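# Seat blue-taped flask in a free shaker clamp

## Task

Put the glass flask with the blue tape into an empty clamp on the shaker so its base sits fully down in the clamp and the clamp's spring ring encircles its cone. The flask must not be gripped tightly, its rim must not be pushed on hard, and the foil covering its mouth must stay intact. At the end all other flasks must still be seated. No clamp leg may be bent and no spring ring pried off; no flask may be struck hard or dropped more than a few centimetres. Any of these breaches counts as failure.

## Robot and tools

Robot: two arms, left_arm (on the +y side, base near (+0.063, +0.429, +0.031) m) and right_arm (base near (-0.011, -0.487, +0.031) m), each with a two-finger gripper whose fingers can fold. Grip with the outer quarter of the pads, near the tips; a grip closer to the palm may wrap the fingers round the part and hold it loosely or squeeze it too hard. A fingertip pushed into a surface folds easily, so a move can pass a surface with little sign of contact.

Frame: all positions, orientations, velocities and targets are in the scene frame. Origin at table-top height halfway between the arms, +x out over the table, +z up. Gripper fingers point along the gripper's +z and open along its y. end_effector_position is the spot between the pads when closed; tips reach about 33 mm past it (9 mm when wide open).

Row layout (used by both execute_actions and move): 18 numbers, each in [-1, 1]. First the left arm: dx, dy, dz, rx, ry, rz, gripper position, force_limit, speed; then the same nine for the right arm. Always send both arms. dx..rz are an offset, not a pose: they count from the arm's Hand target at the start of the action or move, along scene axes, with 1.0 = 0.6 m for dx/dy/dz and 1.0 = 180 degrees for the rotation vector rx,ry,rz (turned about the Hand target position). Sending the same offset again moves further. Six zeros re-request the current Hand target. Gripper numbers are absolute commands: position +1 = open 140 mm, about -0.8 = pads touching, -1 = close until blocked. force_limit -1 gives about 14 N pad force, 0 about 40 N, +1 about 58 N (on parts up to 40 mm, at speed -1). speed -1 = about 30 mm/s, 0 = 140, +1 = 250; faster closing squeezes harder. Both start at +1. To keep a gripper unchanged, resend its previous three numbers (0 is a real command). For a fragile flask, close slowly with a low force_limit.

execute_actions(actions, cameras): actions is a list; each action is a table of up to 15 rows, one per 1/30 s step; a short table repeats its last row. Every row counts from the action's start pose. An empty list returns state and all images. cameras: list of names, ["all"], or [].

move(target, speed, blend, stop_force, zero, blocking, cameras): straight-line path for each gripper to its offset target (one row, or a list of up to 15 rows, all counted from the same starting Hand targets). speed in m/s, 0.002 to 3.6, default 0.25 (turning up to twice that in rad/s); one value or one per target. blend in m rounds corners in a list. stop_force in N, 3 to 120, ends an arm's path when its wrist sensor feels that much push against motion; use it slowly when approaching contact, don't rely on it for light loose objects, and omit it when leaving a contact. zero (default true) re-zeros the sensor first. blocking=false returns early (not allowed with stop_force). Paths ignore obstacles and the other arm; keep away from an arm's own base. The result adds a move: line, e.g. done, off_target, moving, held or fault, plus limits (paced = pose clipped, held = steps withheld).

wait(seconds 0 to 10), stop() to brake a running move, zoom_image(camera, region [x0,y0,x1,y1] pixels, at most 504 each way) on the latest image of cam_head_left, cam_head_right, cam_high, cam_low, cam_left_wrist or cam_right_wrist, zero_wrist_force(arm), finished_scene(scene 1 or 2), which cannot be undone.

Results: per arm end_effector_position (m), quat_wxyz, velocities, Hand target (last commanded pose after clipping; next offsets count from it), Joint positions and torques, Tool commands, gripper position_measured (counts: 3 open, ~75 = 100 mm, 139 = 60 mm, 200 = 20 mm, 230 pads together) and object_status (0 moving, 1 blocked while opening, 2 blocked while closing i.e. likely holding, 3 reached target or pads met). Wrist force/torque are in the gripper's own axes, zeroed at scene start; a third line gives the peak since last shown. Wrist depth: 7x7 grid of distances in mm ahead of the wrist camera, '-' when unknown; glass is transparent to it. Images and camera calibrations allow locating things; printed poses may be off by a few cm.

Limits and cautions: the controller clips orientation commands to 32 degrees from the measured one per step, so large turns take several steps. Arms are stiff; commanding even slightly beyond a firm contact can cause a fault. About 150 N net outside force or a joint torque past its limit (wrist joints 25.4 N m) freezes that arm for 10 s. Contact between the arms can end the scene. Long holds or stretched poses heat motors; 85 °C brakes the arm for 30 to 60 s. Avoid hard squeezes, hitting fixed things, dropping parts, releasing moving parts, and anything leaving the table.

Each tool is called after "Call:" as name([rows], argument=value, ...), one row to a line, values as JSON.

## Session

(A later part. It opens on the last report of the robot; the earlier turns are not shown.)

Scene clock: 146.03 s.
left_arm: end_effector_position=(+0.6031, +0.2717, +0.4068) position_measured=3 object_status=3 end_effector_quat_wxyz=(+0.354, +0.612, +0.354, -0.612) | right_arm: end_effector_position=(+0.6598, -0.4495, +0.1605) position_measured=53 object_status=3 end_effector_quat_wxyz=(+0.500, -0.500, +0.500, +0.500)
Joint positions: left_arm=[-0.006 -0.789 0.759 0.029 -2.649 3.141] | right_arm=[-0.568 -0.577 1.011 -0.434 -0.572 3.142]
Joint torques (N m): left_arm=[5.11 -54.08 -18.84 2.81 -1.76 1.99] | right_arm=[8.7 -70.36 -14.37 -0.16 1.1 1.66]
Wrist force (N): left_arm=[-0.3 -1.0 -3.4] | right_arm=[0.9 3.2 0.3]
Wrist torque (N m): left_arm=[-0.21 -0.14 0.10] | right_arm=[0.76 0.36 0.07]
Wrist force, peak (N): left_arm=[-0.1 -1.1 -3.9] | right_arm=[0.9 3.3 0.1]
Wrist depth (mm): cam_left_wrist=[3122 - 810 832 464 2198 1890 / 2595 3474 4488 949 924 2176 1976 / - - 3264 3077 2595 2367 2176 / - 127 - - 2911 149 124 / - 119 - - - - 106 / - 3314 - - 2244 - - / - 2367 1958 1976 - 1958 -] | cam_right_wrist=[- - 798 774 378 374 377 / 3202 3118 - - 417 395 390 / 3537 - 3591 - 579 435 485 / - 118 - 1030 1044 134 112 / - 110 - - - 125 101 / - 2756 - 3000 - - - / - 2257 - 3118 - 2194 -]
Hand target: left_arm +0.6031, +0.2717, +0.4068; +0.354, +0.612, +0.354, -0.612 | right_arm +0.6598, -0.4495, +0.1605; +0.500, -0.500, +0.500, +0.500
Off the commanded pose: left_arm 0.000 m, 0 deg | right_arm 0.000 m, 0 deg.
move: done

Call:
move([
  [0.25,-0.35,-0.15,0,0,0,1,1,1,0,0,0,0,0,0,0.6,-0.4,-1],
  [0.232,-0.435,-0.5,0,0,0,1,1,1,0,0,0,0,0,0,0.6,-0.4,-1],
], speed=0.25, blend=[0.02,0], cameras=["cam_left_wrist","cam_high"])

Scene clock: 150.90 s.
left_arm: end_effector_position=(+0.7418, +0.0107, +0.1069) position_measured=3 object_status=3 end_effector_quat_wxyz=(+0.354, +0.617, +0.363, -0.601) | right_arm: end_effector_position=(+0.6598, -0.4495, +0.1605) position_measured=53 object_status=3 end_effector_quat_wxyz=(+0.500, -0.500, +0.500, +0.500)
Joint positions: left_arm=[-0.309 -0.041 0.035 -0.14 -2.967 2.998] | right_arm=[-0.568 -0.577 1.011 -0.434 -0.572 3.142]
Joint torques (N m): left_arm=[7.97 -67.5 -28.5 1.67 0.66 1.87] | right_arm=[8.4 -70.2 -14.89 -0.03 1.11 1.64]
Wrist force (N): left_arm=[-0.3 -0.9 -3.5] | right_arm=[0.7 2.8 0.3]
Wrist torque (N m): left_arm=[-0.17 -0.14 0.11] | right_arm=[0.67 0.41 0.07]
Wrist force, peak (N): left_arm=[-1.5 -3.4 -4.7] | right_arm=[1.1 3.2 0.2]
Wrist depth (mm): cam_left_wrist=[179 211 259 244 314 318 271 / 182 204 283 - 2992 - 1873 / 187 221 300 - 993 1941 1890 / - 127 845 937 2316 149 124 / - 118 393 - - 2393 106 / - - 3419 - - - - / - - - - 2341 - -] | cam_right_wrist=[- - 658 - 379 379 379 / - 2926 668 673 419 397 393 / - 2693 699 3246 594 432 - / - 118 - - - 134 105 / - 110 3646 - - 126 101 / - - - 2962 - - - / - - - 2323 - - -]
Hand target: left_arm +0.7423, +0.0107, +0.1068; +0.354, +0.612, +0.354, -0.612 | right_arm +0.6598, -0.4495, +0.1605; +0.500, -0.500, +0.500, +0.500
Off the commanded pose: left_arm 0.001 m, 2 deg | right_arm 0.000 m, 0 deg.
elbow stopped short (left arm): the move would have taken joint 3 (elbow) straighter than the controller allows.
move: done
camera_calibration:
cam_left_wrist: T_world_to_cam=[[0.877735, -0.478802, 0.0181669, -0.639714], [0.149708, 0.310065, 0.938854, -0.216866], [-0.455158, -0.821345, 0.343835, 0.456164], [0, 0, 0, 1]] pos_world=[0.801592, 0.135615, 0.0583821]
Images, in order (width x height): cam_high 672x504, cam_left_wrist 672x504.

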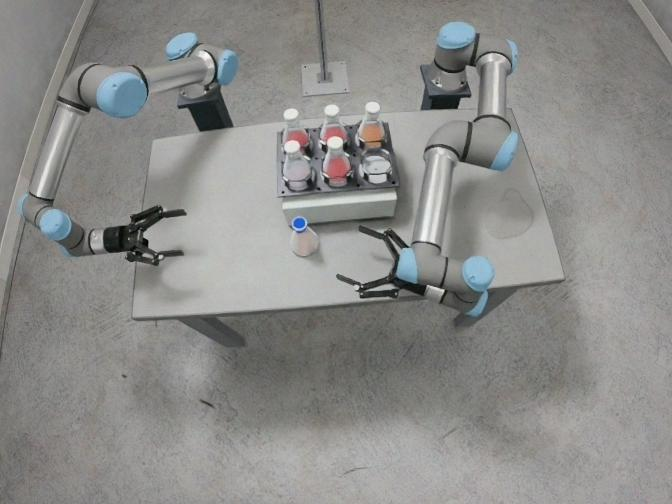

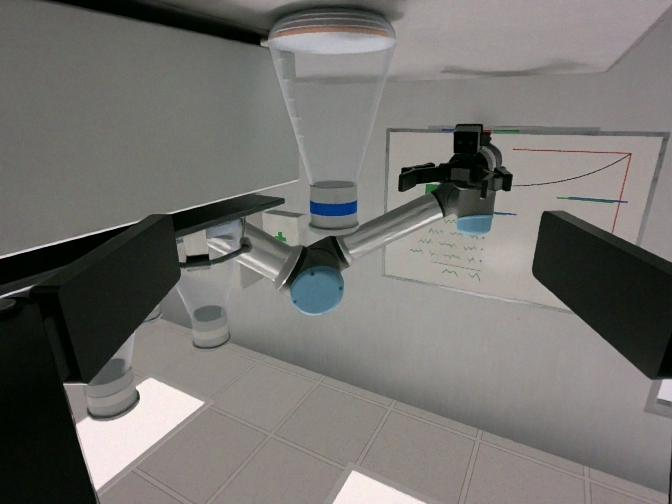

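Call:
move([
  [-0.018,0.01,-0.008,0,0,0,1,1,1,0,0,0,0,0,0,0.6,-0.4,-1],
  [-0.085,-0.105,-0.008,0,0,0,1,1,1,0,0,0,0,0,0,0.6,-0.4,-1],
], speed=0.1, cameras=["cam_left_wrist"])

Scene clock: 157.00 s.
left_arm: end_effector_position=(+0.6914, -0.0523, +0.1021) position_measured=3 object_status=3 end_effector_quat_wxyz=(+0.354, +0.611, +0.353, -0.613) | right_arm: end_effector_position=(+0.6598, -0.4495, +0.1605) position_measured=53 object_status=3 end_effector_quat_wxyz=(+0.500, -0.500, +0.500, +0.500)
Joint positions: left_arm=[-0.404 -0.186 0.369 -0.154 -3.047 3.17] | right_arm=[-0.568 -0.577 1.011 -0.434 -0.572 3.142]
Joint torques (N m): left_arm=[4.45 -60.22 -25.46 0.97 1.76 1.85] | right_arm=[8.35 -69.43 -15.39 -0.14 1.1 1.61]
Wrist force (N): left_arm=[-0.6 -0.9 -3.6] | right_arm=[1.0 2.9 0.3]
Wrist torque (N m): left_arm=[-0.18 -0.08 -0.07] | right_arm=[0.70 0.34 0.07]
Wrist force, peak (N): left_arm=[-0.3 -1.0 -6.1] | right_arm=[1.1 3.2 0.4]
Wrist depth (mm): cam_left_wrist=[135 155 202 320 325 328 331 / 139 161 208 262 2091 1766 2052 / 143 168 216 260 928 730 1825 / - 137 303 210 2292 149 124 / - 220 4064 810 - - 106 / - 2727 2476 - - 2367 - / - 2292 - 2154 - - -] | cam_right_wrist=[- - 603 597 379 375 376 / - - 639 664 425 394 396 / - - 741 718 760 435 - / - 118 - - - 134 107 / - 110 - 2926 - 133 101 / - 2693 - 2443 4389 - - / - 2469 2236 2097 2116 - -]
Hand target: left_arm +0.6913, -0.0523, +0.1020; +0.354, +0.612, +0.354, -0.612 | right_arm +0.6598, -0.4495, +0.1605; +0.500, -0.500, +0.500, +0.500
Off the commanded pose: left_arm 0.000 m, 0 deg | right_arm 0.000 m, 0 deg.
elbow stopped short (left arm): the move would have taken joint 3 (elbow) straighter than the controller allows.
move: done
camera_calibration:
cam_left_wrist: T_world_to_cam=[[0.869726, -0.493206, 0.0180126, -0.620805], [0.167952, 0.330093, 0.928887, -0.195792], [-0.464078, -0.804852, 0.369926, 0.387468], [0, 0, 0, 1]] pos_world=[0.752629, 0.070299, 0.0497162]
Images, in order (width x height): cam_left_wrist 672x504.

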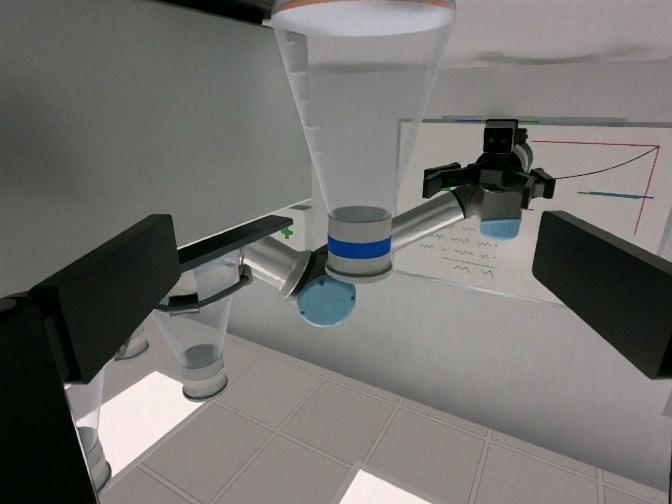

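Call:
move(target=[0,0,0,0,0,0,0.5,-0.2,-1,0,0,0,0,0,0,0.6,-0.4,-1])

Call:
move(target=[-0.034,-0.067,0,0,0,0,0.5,-0.2,-1,0,0,0,0,0,0,0.6,-0.4,-1], speed=0.05, cameras=["cam_left_wrist"])

Scene clock: 162.10 s.
left_arm: end_effector_position=(+0.6914, -0.0523, +0.1020) position_measured=66 object_status=0 end_effector_quat_wxyz=(+0.354, +0.611, +0.353, -0.613) | right_arm: end_effector_position=(+0.6598, -0.4495, +0.1605) position_measured=53 object_status=3 end_effector_quat_wxyz=(+0.500, -0.500, +0.500, +0.500)
Joint positions: left_arm=[-0.404 -0.186 0.369 -0.154 -3.047 3.17] | right_arm=[-0.568 -0.577 1.011 -0.434 -0.572 3.142]
Joint torques (N m): left_arm=[7.11 -60.29 -16.66 -1.67 1.42 -1.96] | right_arm=[7.08 -69.18 -16.62 -0.13 1.13 1.62]
Wrist force (N): left_arm=[-0.5 -0.5 -3.4] | right_arm=[0.7 3.0 0.3]
Wrist torque (N m): left_arm=[-0.10 -0.07 -0.07] | right_arm=[0.72 0.39 0.07]
Wrist force, peak (N): left_arm=[-0.5 -0.8 -3.7] | right_arm=[1.0 3.3 0.2]
Wrist depth (mm): cam_left_wrist=[135 155 199 320 264 327 267 / 139 161 207 256 1890 1857 1923 / 143 169 217 269 905 753 1810 / 147 117 300 210 928 134 1906 / - 101 325 778 - 109 74 / - 64 324 - - - - / - - - - - - -] | cam_right_wrist=[- - 603 655 381 374 377 / 2756 - 653 533 418 396 394 / - - 616 727 745 440 - / - 118 3822 - - 134 106 / - 110 4471 - - 126 101 / - 2548 - - - - - / - - 2323 - - 2346 -]
Hand target: left_arm +0.6914, -0.0523, +0.1020; +0.354, +0.611, +0.353, -0.613 | right_arm +0.6598, -0.4495, +0.1605; +0.500, -0.500, +0.500, +0.500
Off the commanded pose: left_arm 0.000 m, 0 deg | right_arm 0.000 m, 0 deg.
move: done

Scene clock: 163.37 s.
left_arm: end_effector_position=(+0.6710, -0.0925, +0.1021) position_measured=66 object_status=3 end_effector_quat_wxyz=(+0.354, +0.612, +0.353, -0.613) | right_arm: end_effector_position=(+0.6598, -0.4495, +0.1605) position_measured=53 object_status=3 end_effector_quat_wxyz=(+0.500, -0.500, +0.500, +0.500)
Joint positions: left_arm=[-0.461 -0.213 0.424 -0.145 -3.104 3.208] | right_arm=[-0.568 -0.577 1.011 -0.434 -0.572 3.142]
Joint torques (N m): left_arm=[8.42 -61.31 -28.45 2.57 1.65 1.99] | right_arm=[7.31 -69.12 -16.74 -0.15 1.28 1.7]
Wrist force (N): left_arm=[-0.4 -0.9 -3.1] | right_arm=[1.1 2.9 0.3]
Wrist torque (N m): left_arm=[-0.17 -0.07 -0.06] | right_arm=[0.70 0.33 0.07]
Wrist force, peak (N): left_arm=[0.0 -1.2 -5.3] | right_arm=[0.9 3.1 0.0]
Wrist depth (mm): cam_left_wrist=[- 136 169 322 325 328 331 / 119 143 180 2367 2176 1890 1561 / 124 143 190 2505 2176 598 1795 / 128 120 223 165 862 134 1857 / - 101 279 170 - 109 74 / - 275 3314 3168 - - - / - - - - - - -] | cam_right_wrist=[2079 3646 653 814 382 376 379 / - - 616 547 417 394 394 / - - 617 679 720 421 476 / - 118 - - - 134 106 / - 110 - - - 126 101 / - - 2926 - 3703 - - / - - 2370 2008 1823 - -]
Hand target: left_arm +0.6710, -0.0925, +0.1020; +0.354, +0.611, +0.353, -0.613 | right_arm +0.6598, -0.4495, +0.1605; +0.500, -0.500, +0.500, +0.500
Off the commanded pose: left_arm 0.000 m, 0 deg | right_arm 0.000 m, 0 deg.
move: done
camera_calibration:
cam_left_wrist: T_world_to_cam=[[0.869722, -0.493213, 0.0180014, -0.622886], [0.167877, 0.329937, 0.928956, -0.17904], [-0.464113, -0.804911, 0.369752, 0.345681], [0, 0, 0, 1]] pos_world=[0.732229, 0.0300991, 0.0497167]
Images, in order (width x height): cam_left_wrist 672x504.

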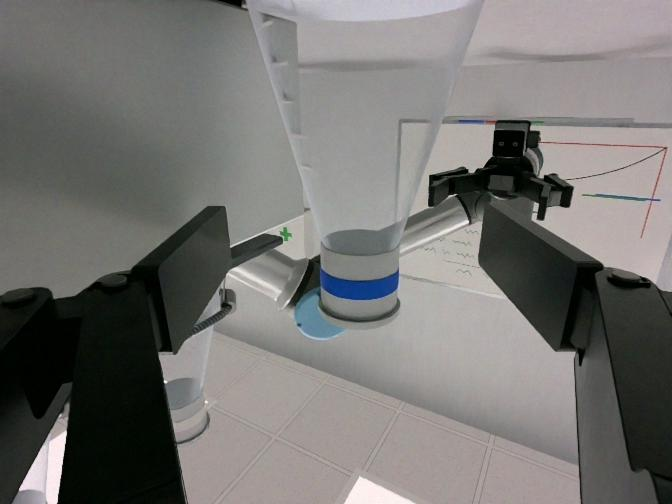

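Call:
move(target=[-0.003,-0.0075,0,0,0,0,0.5,-0.2,-1,0,0,0,0,0,0,0.6,-0.4,-1])

Call:
move(target=[0,0,0,0,0,0,-1,0,-1,0,0,0,0,0,0,0.6,-0.4,-1])

Call:
wait(seconds=1, cameras=["cam_left_wrist"])

Scene clock: 167.10 s.
left_arm: end_effector_position=(+0.6692, -0.0970, +0.1020) position_measured=66 object_status=3 end_effector_quat_wxyz=(+0.354, +0.612, +0.353, -0.613) | right_arm: end_effector_position=(+0.6598, -0.4495, +0.1605) position_measured=53 object_status=3 end_effector_quat_wxyz=(+0.500, -0.500, +0.500, +0.500)
Joint positions: left_arm=[-0.467 -0.21 0.419 -0.136 -3.11 3.215] | right_arm=[-0.568 -0.577 1.011 -0.434 -0.572 3.142]
Joint torques (N m): left_arm=[1.19 -62.11 -26.6 1.7 0.66 1.69] | right_arm=[6.21 -68.23 -16.59 -0.02 1.17 1.62]
Wrist force (N): left_arm=[-0.5 -0.8 -3.3] | right_arm=[0.9 3.1 0.2]
Wrist torque (N m): left_arm=[-0.16 -0.07 -0.06] | right_arm=[0.72 0.36 0.07]
Wrist force, peak (N): left_arm=[-0.3 -0.9 -4.0] | right_arm=[1.0 3.2 0.3]
Wrist depth (mm): cam_left_wrist=[- 136 168 320 322 327 332 / - 142 178 2013 2091 1644 1632 / 122 141 187 2505 2176 584 1795 / 126 120 209 164 869 134 1841 / - 101 276 164 2595 109 74 / - 64 3531 - - - - / - - - - - - -] | cam_right_wrist=[- - 578 772 378 378 377 / 3246 - 600 531 422 396 393 / - - 582 658 723 687 - / - 118 - - - 134 107 / - 110 - - 2548 125 101 / - 2693 - 2604 - - - / - 2394 1669 2521 - - -]
Hand target: left_arm +0.6692, -0.0970, +0.1020; +0.354, +0.611, +0.353, -0.613 | right_arm +0.6598, -0.4495, +0.1605; +0.500, -0.500, +0.500, +0.500
Off the commanded pose: left_arm 0.000 m, 0 deg | right_arm 0.000 m, 0 deg.
move: done

Scene clock: 169.67 s.
left_arm: end_effector_position=(+0.6692, -0.0970, +0.1020) position_measured=167 object_status=0 end_effector_quat_wxyz=(+0.354, +0.612, +0.353, -0.613) | right_arm: end_effector_position=(+0.6598, -0.4495, +0.1605) position_measured=53 object_status=3 end_effector_quat_wxyz=(+0.500, -0.500, +0.500, +0.500)
Joint positions: left_arm=[-0.467 -0.21 0.419 -0.136 -3.11 3.215] | right_arm=[-0.568 -0.577 1.011 -0.434 -0.572 3.142]
Joint torques (N m): left_arm=[4.75 -64.41 -21.59 -0.64 1.31 0.2] | right_arm=[5.89 -68.51 -16.74 -0.05 1.15 1.62]
Wrist force (N): left_arm=[-0.1 -0.9 -3.8] | right_arm=[1.2 3.0 0.2]
Wrist torque (N m): left_arm=[-0.15 -0.07 -0.07] | right_arm=[0.71 0.30 0.07]
Wrist force, peak (N): left_arm=[-0.1 -1.0 -3.8] | right_arm=[1.1 3.2 0.2]
Wrist depth (mm): cam_left_wrist=[- 136 165 317 323 325 329 / - 142 176 - 1890 1825 1657 / 122 142 187 4142 2112 589 1751 / 126 146 175 162 140 758 1873 / - 77 76 166 - 86 85 / - 71 - - - - 73 / - - - - - - -] | cam_right_wrist=[- - 634 3291 379 376 378 / - - 617 465 422 394 394 / - - 605 662 725 498 - / - 118 - - - 134 106 / - 110 - - - 126 101 / - 2693 3435 - - - - / - 2323 - 2323 2576 - -]
Hand target: left_arm +0.6692, -0.0970, +0.1020; +0.354, +0.612, +0.353, -0.613 | right_arm +0.6598, -0.4495, +0.1605; +0.500, -0.500, +0.500, +0.500
Off the commanded pose: left_arm 0.000 m, 0 deg | right_arm 0.000 m, 0 deg.
move: done

Scene clock: 170.67 s.
left_arm: end_effector_position=(+0.6692, -0.0970, +0.1020) position_measured=167 object_status=2 end_effector_quat_wxyz=(+0.354, +0.612, +0.353, -0.613) | right_arm: end_effector_position=(+0.6598, -0.4495, +0.1605) position_measured=53 object_status=3 end_effector_quat_wxyz=(+0.500, -0.500, +0.500, +0.500)
Joint positions: left_arm=[-0.467 -0.21 0.419 -0.136 -3.11 3.215] | right_arm=[-0.568 -0.577 1.011 -0.434 -0.572 3.142]
Joint torques (N m): left_arm=[5.16 -64.98 -18.89 -1.14 1.33 -0.27] | right_arm=[5.3 -68.54 -16.59 -0.15 1.16 1.63]
Wrist force (N): left_arm=[-0.1 -1.0 -3.7] | right_arm=[0.9 2.8 0.4]
Wrist torque (N m): left_arm=[-0.17 -0.07 -0.07] | right_arm=[0.68 0.35 0.07]
Wrist force, peak (N): left_arm=[-0.2 -1.0 -3.9] | right_arm=[1.0 3.1 0.2]
Wrist depth (mm): cam_left_wrist=[- 135 164 320 322 325 328 / - 141 176 - 1995 1810 1696 / 123 141 186 2534 807 592 1795 / 126 146 175 159 132 792 1890 / - 76 76 164 - 86 85 / - 71 - - - - 73 / - - - - - - -] | cam_right_wrist=[2855 4086 570 767 379 376 375 / - 3435 616 451 420 393 392 / - - 585 668 716 435 - / - 119 - 3762 - 134 107 / - 119 - - - 126 101 / - 2926 - - - - - / - 1782 - 2370 2346 - -]
Hand target: left_arm +0.6692, -0.0970, +0.1020; +0.354, +0.612, +0.353, -0.613 | right_arm +0.6598, -0.4495, +0.1605; +0.500, -0.500, +0.500, +0.500
Tool commands: left_gripper/position=-1.0 left_gripper/force_limit=+0.0 left_gripper/speed=-1.0 right_gripper/position=+0.6 right_gripper/force_limit=-0.4 right_gripper/speed=-1.0
Off the commanded pose: left_arm 0.000 m, 0 deg | right_arm 0.000 m, 0 deg.
wait: 1.00 s; at rest by 0.17 s
camera_calibration:
cam_left_wrist: T_world_to_cam=[[0.869735, -0.493193, 0.017938, -0.623497], [0.167819, 0.329736, 0.929038, -0.177243], [-0.464109, -0.805006, 0.36955, 0.341314], [0, 0, 0, 1]] pos_world=[0.730429, 0.0256991, 0.0497172]
Images, in order (width x height): cam_left_wrist 672x504.

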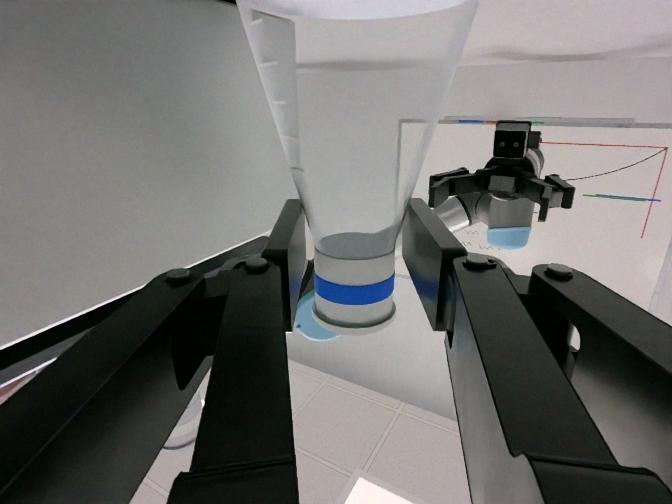

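Call:
move([
  [0,0,0.413,0,0,0,-1,0,-1,0,0.1,0.6,0,0,0,0.6,-0.4,-1],
  [-0.289,0.37,0.413,0,0,0,-1,0,-1,-0.3,0.7,0.63,-0.5,0,0,0.6,-0.4,-1],
], speed=[0.2,0.22], blend=[0.02,0], cameras=["all"])

Scene clock: 190.10 s.
left_arm: end_effector_position=(+0.4958, +0.1251, +0.3499) position_measured=167 object_status=2 end_effector_quat_wxyz=(+0.354, +0.612, +0.353, -0.613) | right_arm: end_effector_position=(+0.4791, -0.0301, +0.5374) position_measured=53 object_status=3 end_effector_quat_wxyz=(-0.074, +0.705, -0.705, +0.006)
Joint positions: left_arm=[-0.262 -1.079 1.387 -0.299 -2.905 3.151] | right_arm=[0.543 -0.911 0.035 -0.841 -1.547 5.254]
Joint torques (N m): left_arm=[-7.46 -35.81 -27.77 2.51 -1.8 -0.73] | right_arm=[-7.4 -47.4 -27.55 -1.96 0.56 -0.29]
Wrist force (N): left_arm=[1.4 -0.8 -3.7] | right_arm=[0.8 2.4 1.0]
Wrist torque (N m): left_arm=[-0.16 -0.10 0.11] | right_arm=[0.33 0.14 0.07]
Wrist force, peak (N): left_arm=[4.2 -0.9 -3.4] | right_arm=[4.2 3.0 -0.2]
Wrist depth (mm): cam_left_wrist=[2693 166 169 249 218 201 1857 / 3077 3989 706 - 2267 2052 1906 / - 3847 677 2992 2341 2341 1995 / - - - 162 140 2221 2052 / - 76 76 164 - 86 85 / - 71 - 403 - - 73 / - - - 555 - - -] | cam_right_wrist=[1436 629 - 449 442 528 1295 / 1559 1519 639 484 455 - 1386 / 1730 1601 - 528 519 - 1509 / 1823 118 843 812 521 134 1590 / - 119 859 353 - 126 101 / - 2279 424 411 - - - / - 2323 422 2370 2154 2061 -]
Hand target: left_arm +0.4958, +0.1250, +0.3498; +0.354, +0.612, +0.353, -0.613 | right_arm +0.4798, -0.0295, +0.5385; +0.000, +0.707, -0.707, +0.000
Off the commanded pose: left_arm 0.000 m, 0 deg | right_arm 0.001 m, 8 deg.
elbow stopped short (right arm): the move would have taken joint 3 (elbow) straighter than the controller allows.
move: off_target (right_arm)
camera_calibration:
cam_left_wrist: T_world_to_cam=[[0.869763, -0.493137, 0.0180997, -0.367719], [0.167669, 0.329822, 0.929034, -0.451496], [-0.464111, -0.805005, 0.36955, 0.347975], [0, 0, 0, 1]] pos_world=[0.557029, 0.247699, 0.297517]
cam_right_wrist: T_world_to_cam=[[-0.993835, -0.0102263, -0.110396, 0.544309], [-0.0587995, 0.89278, 0.446638, -0.185152], [0.0939922, 0.450376, -0.887878, 0.589256], [0, 0, 0, 1]] pos_world=[0.474681, -0.0945203, 0.665973]

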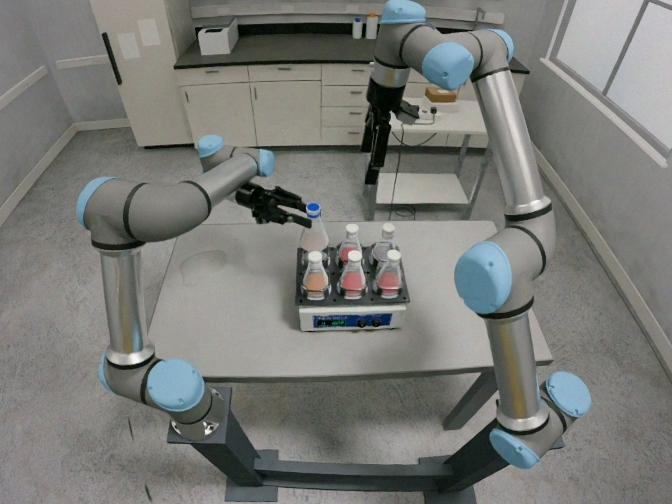

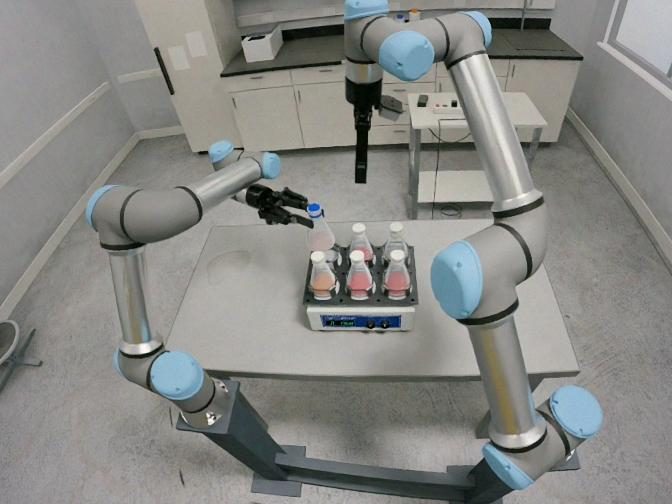

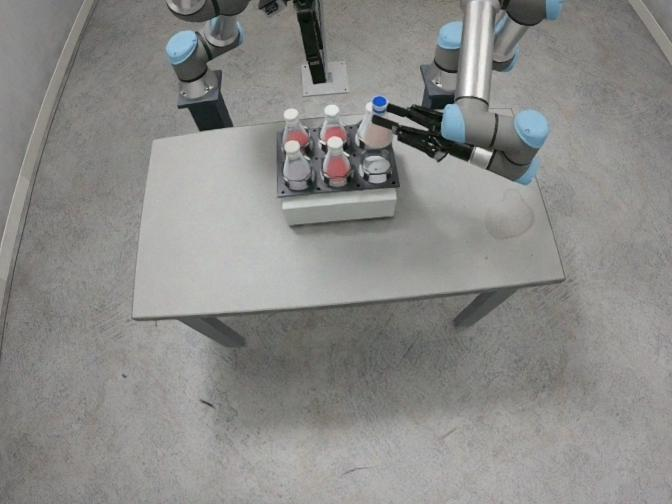

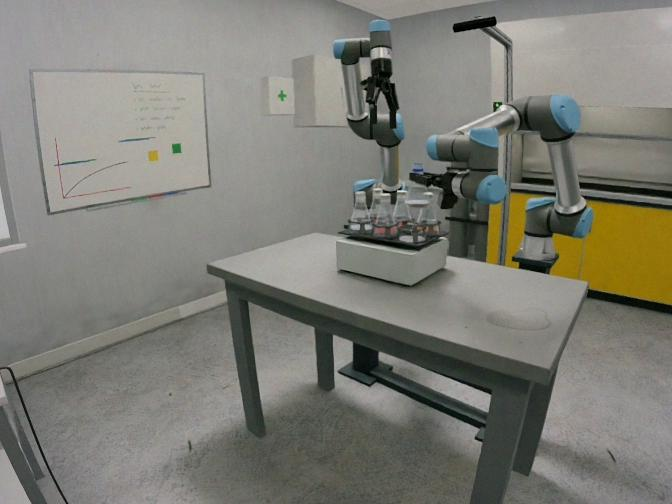

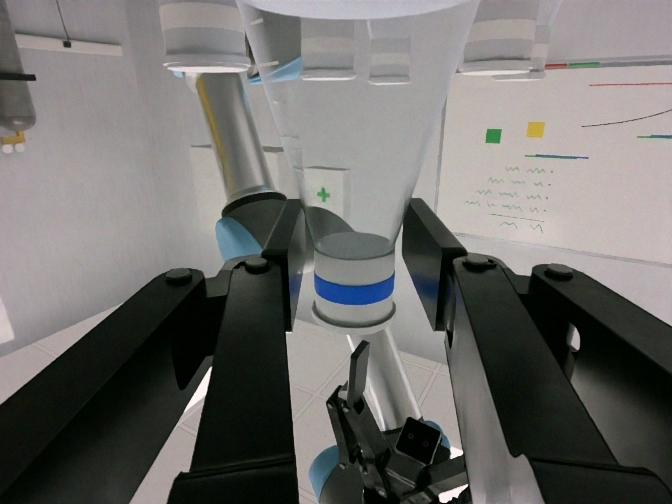

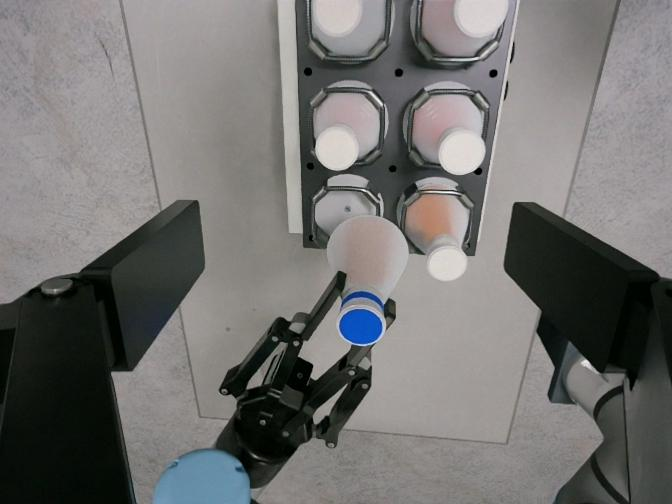

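Call:
move(target=[0.0825,-0.045,-0.07,0.05,0.0866,0,-1,0,-1,0,0,0,0,0,0,0.6,-0.4,-1], speed=0.08, cameras=["cam_right_wrist","cam_low"])

Call:
zoom_image(camera="cam_right_wrist", region=[270, 150, 490, 370])

Call:
zoom_image(camera="cam_low", region=[340, 150, 460, 270])

Scene clock: 202.83 s.
left_arm: end_effector_position=(+0.5453, +0.0979, +0.3078) position_measured=167 object_status=2 end_effector_quat_wxyz=(-0.254, -0.549, -0.445, +0.661) end_effector_velocity=(+0.000, +0.000, +0.000) end_effector_angular_velocity=(-0.004, -0.006, +0.001) | right_arm: end_effector_position=(+0.4791, -0.0301, +0.5375) position_measured=53 object_status=3 end_effector_quat_wxyz=(-0.074, +0.705, -0.705, +0.006)
Joint positions: left_arm=[-0.281 -0.925 1.253 -0.318 -2.924 2.836] | right_arm=[0.543 -0.911 0.035 -0.841 -1.547 5.254]
Joint velocities: left_arm=[0 -0.002 0.003 0 -0.001 0.008] | right_arm=[within noise]
Joint torques (N m): left_arm=[-0.11 -58.92 -14 -1.26 0.32 2.56] | right_arm=[-13.16 -58.5 -27.17 -2.11 1.2 0.46]
Wrist force (N): left_arm=[1.0 -0.2 -3.4] | right_arm=[0.9 2.4 1.0]
Wrist torque (N m): left_arm=[-0.14 -0.04 -0.07] | right_arm=[0.31 0.12 0.07]
Wrist force, peak (N): left_arm=[1.6 -0.9 -3.8] | right_arm=[0.9 2.8 1.2]
Wrist depth (mm): cam_left_wrist=[2393 168 728 795 338 256 630 / - 191 675 363 - - - / 3314 3779 2727 - 2341 2176 1995 / - 573 610 159 140 2176 2013 / - 77 76 164 - 86 85 / - 71 - 2244 - - 73 / - - - 635 - - -] | cam_right_wrist=[1500 1428 603 455 436 554 1281 / 1569 1509 - 481 472 581 1354 / 1681 1634 701 498 506 640 1454 / 1769 118 729 400 414 134 1539 / - 119 448 814 - 125 101 / - 382 460 891 - - - / - 351 373 2236 2236 2097 -]
Hand target: left_arm +0.5453, +0.0980, +0.3078; -0.254, -0.549, -0.445, +0.661 | right_arm +0.4798, -0.0295, +0.5385; +0.000, +0.707, -0.707, +0.000
Off the commanded pose: left_arm 0.000 m, 0 deg | right_arm 0.001 m, 9 deg.
elbow stopped short (right arm): the move would have taken joint 3 (elbow) straighter than the controller allows.
move: off_target (right_arm)
camera_calibration:
cam_right_wrist: T_world_to_cam=[[-0.993823, -0.0100391, -0.110525, 0.544417], [-0.05869, 0.892787, 0.44664, -0.185249], [0.094191, 0.450368, -0.887861, 0.589239], [0, 0, 0, 1]] pos_world=[0.47468, -0.0945206, 0.666074]
Images, in order (width x height): cam_low 672x504, cam_right_wrist 672x504.

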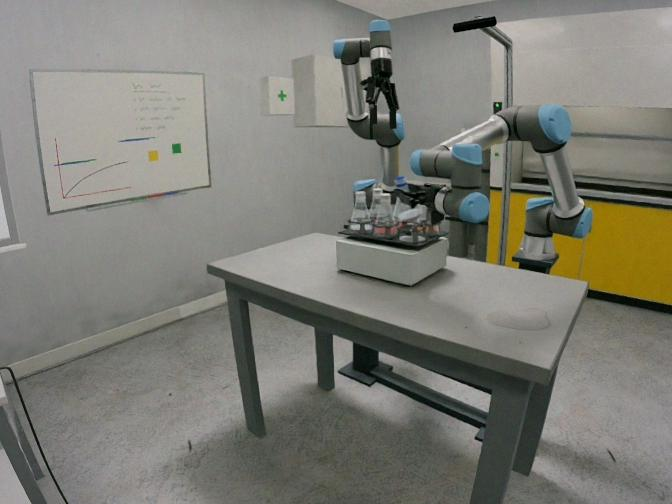

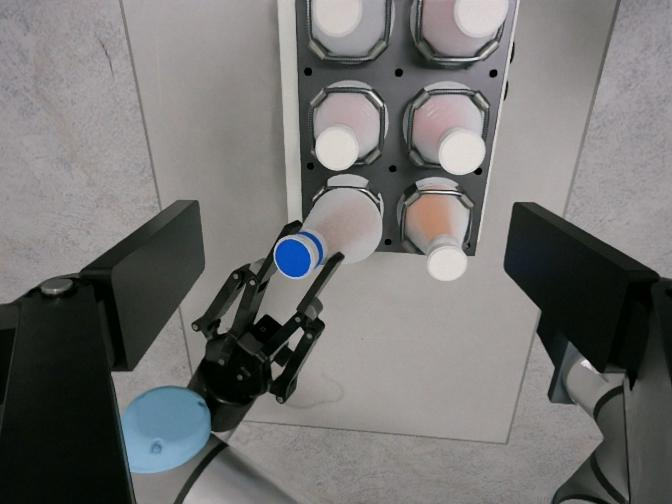

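Scaled by 2.291 from the camera's 672x504 image, which has a finer 960x720 frame.

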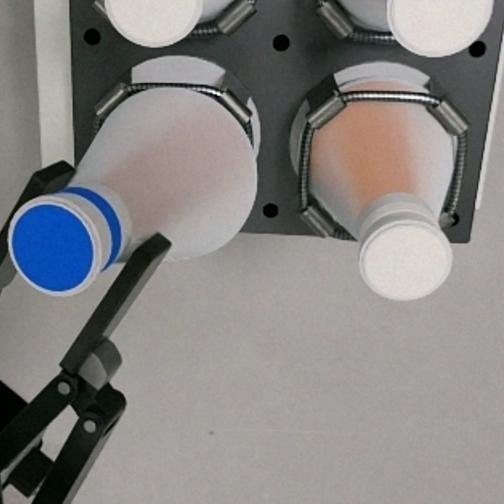

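Scaled by 4.200 from the camera's 672x504 image, which has a finer 960x720 frame.

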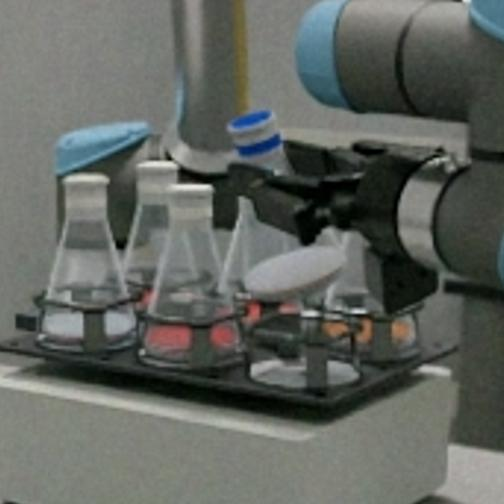

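Call:
move(target=[0,0.008,0,0,0,0,-1,0,-1,0,0,0,0,0,0,0.6,-0.4,-1])

Call:
move(target=[0.008,-0.0046,-0.09,0,0,0,-1,0,-1,0,0,0,0,0,0,0.6,-0.4,-1], speed=0.012, stop_force=18, cameras=["cam_right_wrist","cam_low"])

Call:
zoom_image(camera="cam_right_wrist", region=[270, 150, 490, 370])

Call:
zoom_image(camera="cam_low", region=[340, 150, 460, 270])

Scene clock: 208.83 s.
left_arm: end_effector_position=(+0.5453, +0.1029, +0.3078) position_measured=167 object_status=2 end_effector_quat_wxyz=(-0.254, -0.549, -0.445, +0.661) | right_arm: end_effector_position=(+0.4791, -0.0301, +0.5375) position_measured=53 object_status=3 end_effector_quat_wxyz=(-0.074, +0.705, -0.705, +0.006)
Joint positions: left_arm=[-0.274 -0.927 1.255 -0.319 -2.917 2.836] | right_arm=[0.543 -0.911 0.035 -0.841 -1.547 5.254]
Joint torques (N m): left_arm=[-0.66 -58.2 -15.66 -1.44 0.24 -2.23] | right_arm=[-13.52 -58.51 -27.51 -1.55 1.06 -1.25]
Wrist force (N): left_arm=[1.3 -0.4 -3.4] | right_arm=[0.9 2.4 1.1]
Wrist torque (N m): left_arm=[-0.19 -0.10 -0.07] | right_arm=[0.31 0.12 0.08]
Wrist force, peak (N): left_arm=[1.2 -0.2 -3.8] | right_arm=[1.2 2.6 1.1]
Wrist depth (mm): cam_left_wrist=[- 170 720 390 283 265 605 / - 196 673 363 226 1644 2221 / - 617 2798 2244 2341 2176 1941 / - 607 615 159 141 2176 1976 / - 76 76 164 - 86 85 / - 71 - 2448 - - 73 / - - - 657 - - -] | cam_right_wrist=[1463 619 598 453 431 462 1288 / 1559 1519 - 491 469 595 1362 / 1669 1590 - 525 491 637 1481 / 1782 118 388 465 431 134 1490 / - 118 452 803 - 126 101 / - 388 456 884 - - - / - 352 371 2236 2279 2116 -]
Hand target: left_arm +0.5453, +0.1028, +0.3078; -0.254, -0.549, -0.445, +0.661 | right_arm +0.4798, -0.0295, +0.5385; +0.000, +0.707, -0.707, +0.000
Off the commanded pose: left_arm 0.000 m, 0 deg | right_arm 0.001 m, 8 deg.
elbow stopped short (right arm): the move would have taken joint 3 (elbow) straighter than the controller allows.
move: off_target (right_arm)

Scene clock: 213.10 s.
left_arm: end_effector_position=(+0.5487, +0.1008, +0.2696) position_measured=167 object_status=2 end_effector_quat_wxyz=(-0.254, -0.549, -0.445, +0.661) | right_arm: end_effector_position=(+0.4791, -0.0301, +0.5375) position_measured=53 object_status=3 end_effector_quat_wxyz=(-0.074, +0.705, -0.705, +0.006)
Joint positions: left_arm=[-0.275 -0.885 1.287 -0.393 -2.918 2.836] | right_arm=[0.543 -0.911 0.035 -0.841 -1.547 5.254]
Joint torques (N m): left_arm=[-0.94 -57.95 -31.52 -0.46 -4.27 2.2] | right_arm=[-12.68 -58.23 -27.37 -1.69 1.1 -1.31]
Wrist force (N): left_arm=[0.7 -13.6 -4.7] | right_arm=[1.0 2.6 1.1]
Wrist torque (N m): left_arm=[0.19 0.04 -1.24] | right_arm=[0.37 0.10 0.08]
Wrist force, peak (N): left_arm=[-12.3 -17.4 -4.8] | right_arm=[1.0 2.6 1.1]
Wrist depth (mm): cam_left_wrist=[3034 3215 743 292 184 232 273 / - 192 718 - 357 314 1906 / - 675 699 371 335 2154 1941 / - 621 632 164 140 2244 1976 / - 77 76 168 - 86 85 / - 71 - - - - 73 / - - - - - - -] | cam_right_wrist=[1481 - 587 446 434 554 1247 / 1580 1612 640 486 468 588 1378 / 1743 1693 673 507 498 625 1490 / 1755 118 723 422 498 134 1539 / - 119 498 455 785 125 101 / - 388 482 - 846 - - / - 405 382 2135 2135 2135 -]
Hand target: left_arm +0.5487, +0.1009, +0.2696; -0.254, -0.549, -0.445, +0.661 (not the last commanded pose) | right_arm +0.4798, -0.0295, +0.5385; +0.000, +0.707, -0.707, +0.000
Off the commanded pose: left_arm 0.016 m, 0 deg | right_arm 0.001 m, 8 deg.
elbow stopped short (right arm): the move would have taken joint 3 (elbow) straighter than the controller allows.
move: contact (left_arm), off_target (right_arm)
camera_calibration:
cam_right_wrist: T_world_to_cam=[[-0.993823, -0.0100391, -0.110525, 0.544417], [-0.05869, 0.892787, 0.44664, -0.185249], [0.094191, 0.450368, -0.887861, 0.589239], [0, 0, 0, 1]] pos_world=[0.47468, -0.0945206, 0.666074]
Images, in order (width x height): cam_low 672x504, cam_right_wrist 672x504.

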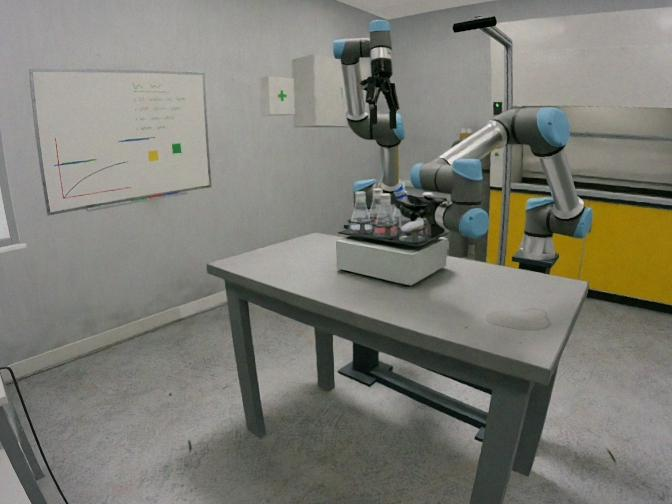

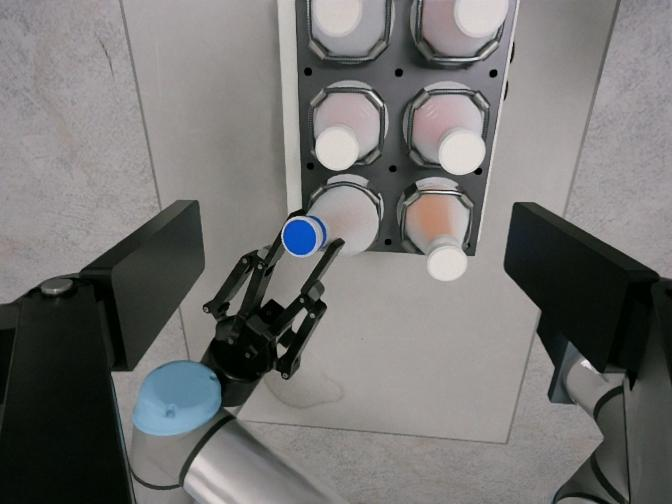

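Scaled by 2.291 from the camera's 672x504 image, which has a finer 960x720 frame.

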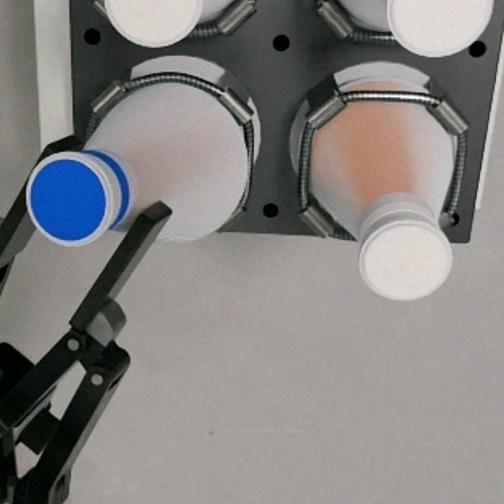

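Scaled by 4.200 from the camera's 672x504 image, which has a finer 960x720 frame.

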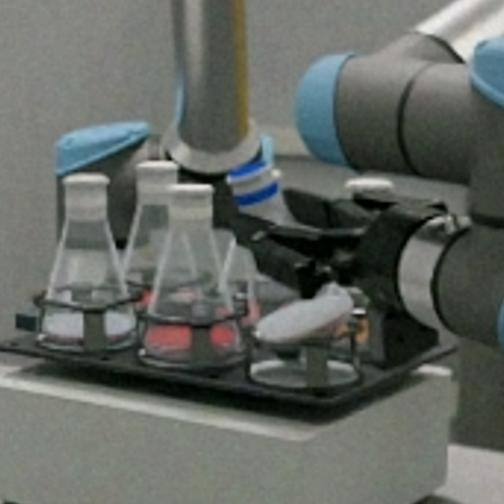

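Call:
move(target=[-0.0245,0.005,-0.0177,-0.0278,-0.0481,0,-1,0,-1,0,0,0,0,0,0,0.6,-0.4,-1], speed=0.012, stop_force=55, cameras=["cam_right_wrist","cam_low"])

Call:
zoom_image(camera="cam_right_wrist", region=[270, 150, 490, 370])

Call:
zoom_image(camera="cam_low", region=[340, 150, 460, 270])

Scene clock: 227.33 s.
left_arm: end_effector_position=(+0.5340, +0.1039, +0.2590) position_measured=167 object_status=2 end_effector_quat_wxyz=(+0.311, +0.585, +0.395, -0.636) | right_arm: end_effector_position=(+0.4791, -0.0301, +0.5375) position_measured=53 object_status=3 end_effector_quat_wxyz=(-0.074, +0.705, -0.705, +0.006)
Joint positions: left_arm=[-0.277 -0.907 1.356 -0.438 -2.92 3.012] | right_arm=[0.543 -0.911 0.035 -0.841 -1.547 5.254]
Joint torques (N m): left_arm=[-5.22 -51.33 -31.11 -0.22 -6.7 -1.1] | right_arm=[-12.76 -57.53 -27.35 -1.69 0.87 -1.21]
Wrist force (N): left_arm=[-0.1 -14.6 -3.6] | right_arm=[0.7 2.3 1.1]
Wrist torque (N m): left_arm=[0.08 0.07 -1.24] | right_arm=[0.30 0.17 0.08]
Wrist force, peak (N): left_arm=[-23.3 -21.1 5.5] | right_arm=[1.1 2.6 1.4]
Wrist depth (mm): cam_left_wrist=[3215 711 224 194 161 221 1528 / 2534 723 775 2872 2267 1873 1873 / - 191 693 375 325 2133 2013 / - - 649 165 141 2112 1906 / - 77 76 174 - 86 85 / - 71 - 699 - - 73 / - - - 659 - - -] | cam_right_wrist=[1445 634 600 454 430 416 1274 / 1559 685 - 490 459 - 1378 / 1693 1693 - 523 513 635 1454 / 1837 118 456 424 522 134 1529 / - 118 497 471 - 126 101 / - 408 422 - - - - / - 435 386 2174 2236 2194 -]
Hand target: left_arm +0.5340, +0.1039, +0.2590; +0.311, +0.585, +0.395, -0.636 | right_arm +0.4798, -0.0295, +0.5385; +0.000, +0.707, -0.707, +0.000
Off the commanded pose: left_arm 0.000 m, 0 deg | right_arm 0.001 m, 8 deg.
elbow stopped short (right arm): the move would have taken joint 3 (elbow) straighter than the controller allows.
move: off_target (right_arm)
camera_calibration:
cam_right_wrist: T_world_to_cam=[[-0.993823, -0.0100391, -0.110525, 0.544417], [-0.05869, 0.892787, 0.44664, -0.185249], [0.094191, 0.450368, -0.887861, 0.589239], [0, 0, 0, 1]] pos_world=[0.47468, -0.0945206, 0.666074]
Images, in order (width x height): cam_low 672x504, cam_right_wrist 672x504.

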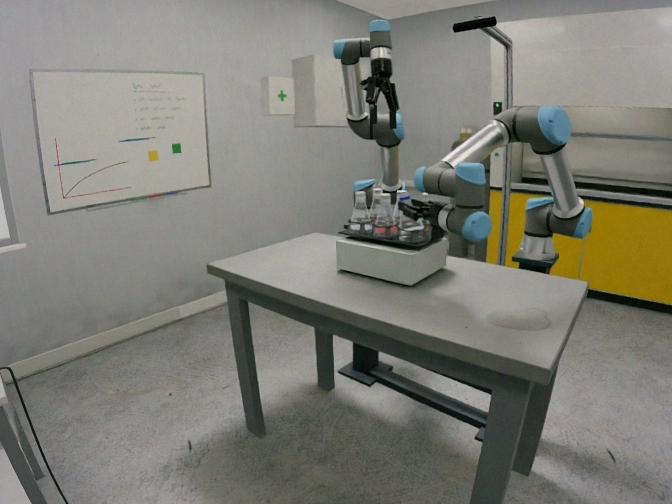

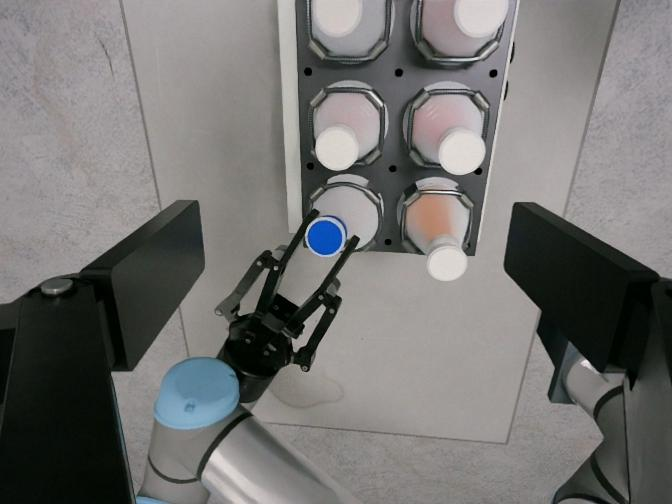

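Scaled by 2.291 from the camera's 672x504 image, which has a finer 960x720 frame.

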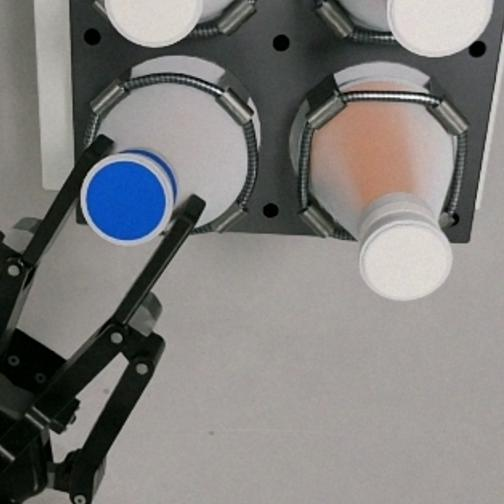

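Scaled by 4.200 from the camera's 672x504 image, which has a finer 960x720 frame.

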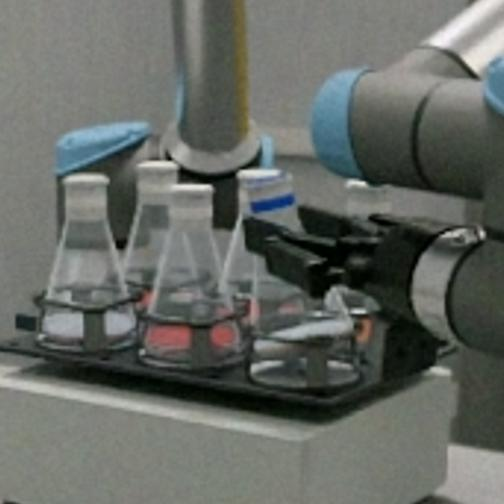

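Call:
move(target=[-0.02,0.013,-0.0267,-0.0222,-0.0385,0,-1,0,-1,0,0,0,0,0,0,0.6,-0.4,-1], speed=0.012, stop_force=60, cameras=["cam_right_wrist","cam_low"])

Call:
zoom_image(camera="cam_right_wrist", region=[270, 150, 490, 370])

Call:
zoom_image(camera="cam_low", region=[340, 150, 460, 270])

Scene clock: 239.67 s.
left_arm: end_effector_position=(+0.5238, +0.1105, +0.2456) position_measured=167 object_status=2 end_effector_quat_wxyz=(+0.348, +0.608, +0.360, -0.617) | right_arm: end_effector_position=(+0.4791, -0.0301, +0.5375) position_measured=53 object_status=3 end_effector_quat_wxyz=(-0.074, +0.705, -0.705, +0.006)
Joint positions: left_arm=[-0.272 -0.916 1.409 -0.483 -2.915 3.131] | right_arm=[0.543 -0.911 0.035 -0.841 -1.547 5.254]
Joint torques (N m): left_arm=[-10.9 -7.22 -12.12 -3.35 -5.29 -1.69] | right_arm=[-12.42 -56.9 -27.39 -1.76 0.64 -1.29]
Wrist force (N): left_arm=[-64.7 -11.2 -17.8] | right_arm=[0.9 2.4 0.9]
Wrist torque (N m): left_arm=[0.13 -0.62 -0.57] | right_arm=[0.31 0.11 0.08]
Wrist force, peak (N): left_arm=[-74.2 -11.6 -19.3] | right_arm=[1.1 2.7 1.1]
Wrist depth (mm): cam_left_wrist=[165 143 162 97 94 229 1539 / 2564 772 780 2627 2693 2032 1958 / 2992 3847 723 386 325 2176 1958 / - 200 208 165 141 2244 2052 / - 77 76 171 - 86 85 / - 71 57 697 - - 73 / - - - 647 - - -] | cam_right_wrist=[1419 625 594 449 428 534 1288 / 1539 677 - 481 471 - 1370 / 1717 1612 - 527 515 673 1490 / 1837 118 748 454 516 134 1539 / - 118 516 496 - 126 101 / - 2135 424 - 840 2194 - / - 464 397 2043 2154 2174 -]
Hand target: left_arm +0.5239, +0.1105, +0.2456; +0.348, +0.608, +0.360, -0.617 (not the last commanded pose) | right_arm +0.4798, -0.0295, +0.5385; +0.000, +0.707, -0.707, +0.000
Off the commanded pose: left_arm 0.003 m, 1 deg | right_arm 0.001 m, 8 deg.
elbow stopped short (right arm): the move would have taken joint 3 (elbow) straighter than the controller allows.
move: contact (left_arm), off_target (right_arm)
camera_calibration:
cam_right_wrist: T_world_to_cam=[[-0.993823, -0.0100391, -0.110525, 0.544417], [-0.05869, 0.892787, 0.44664, -0.185249], [0.094191, 0.450368, -0.887861, 0.589239], [0, 0, 0, 1]] pos_world=[0.47468, -0.0945206, 0.666074]
Images, in order (width x height): cam_low 672x504, cam_right_wrist 672x504.

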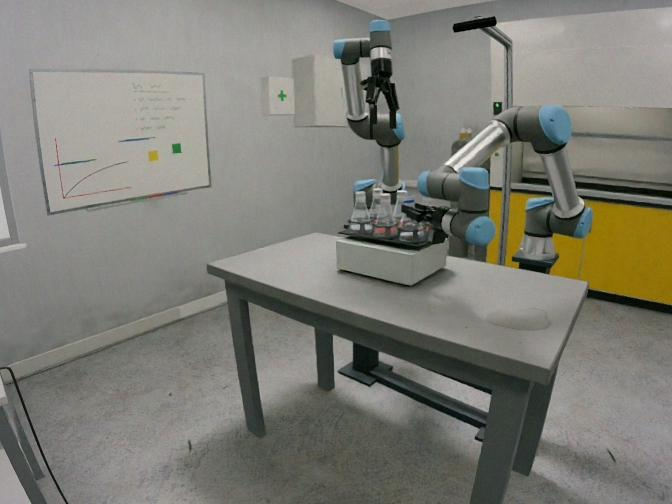

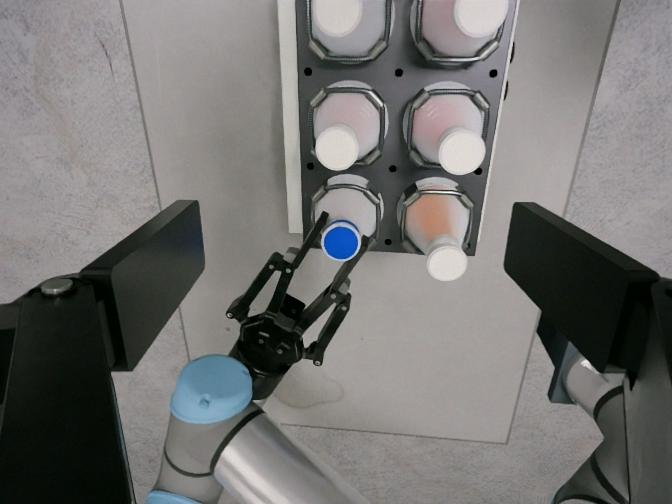

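Scaled by 2.291 from the camera's 672x504 image, which has a finer 960x720 frame.

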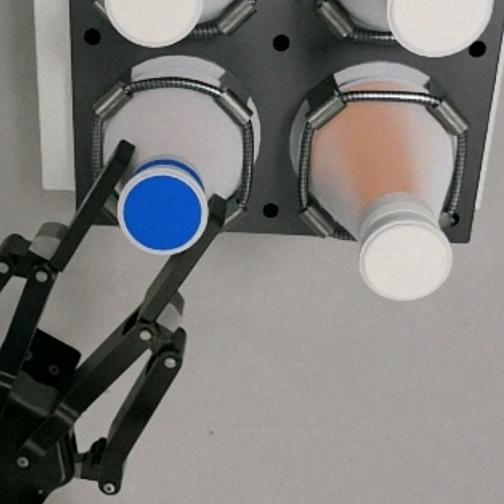

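Scaled by 4.200 from the camera's 672x504 image, which has a finer 960x720 frame.

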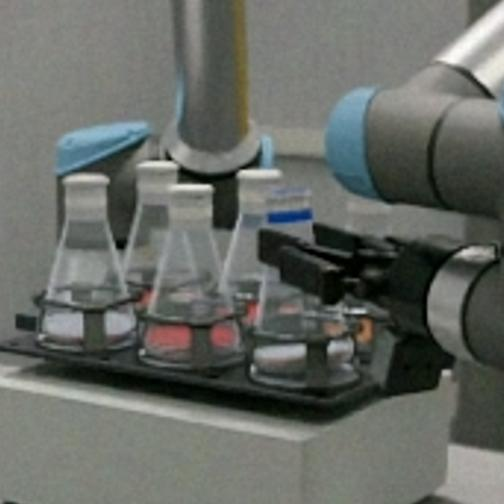

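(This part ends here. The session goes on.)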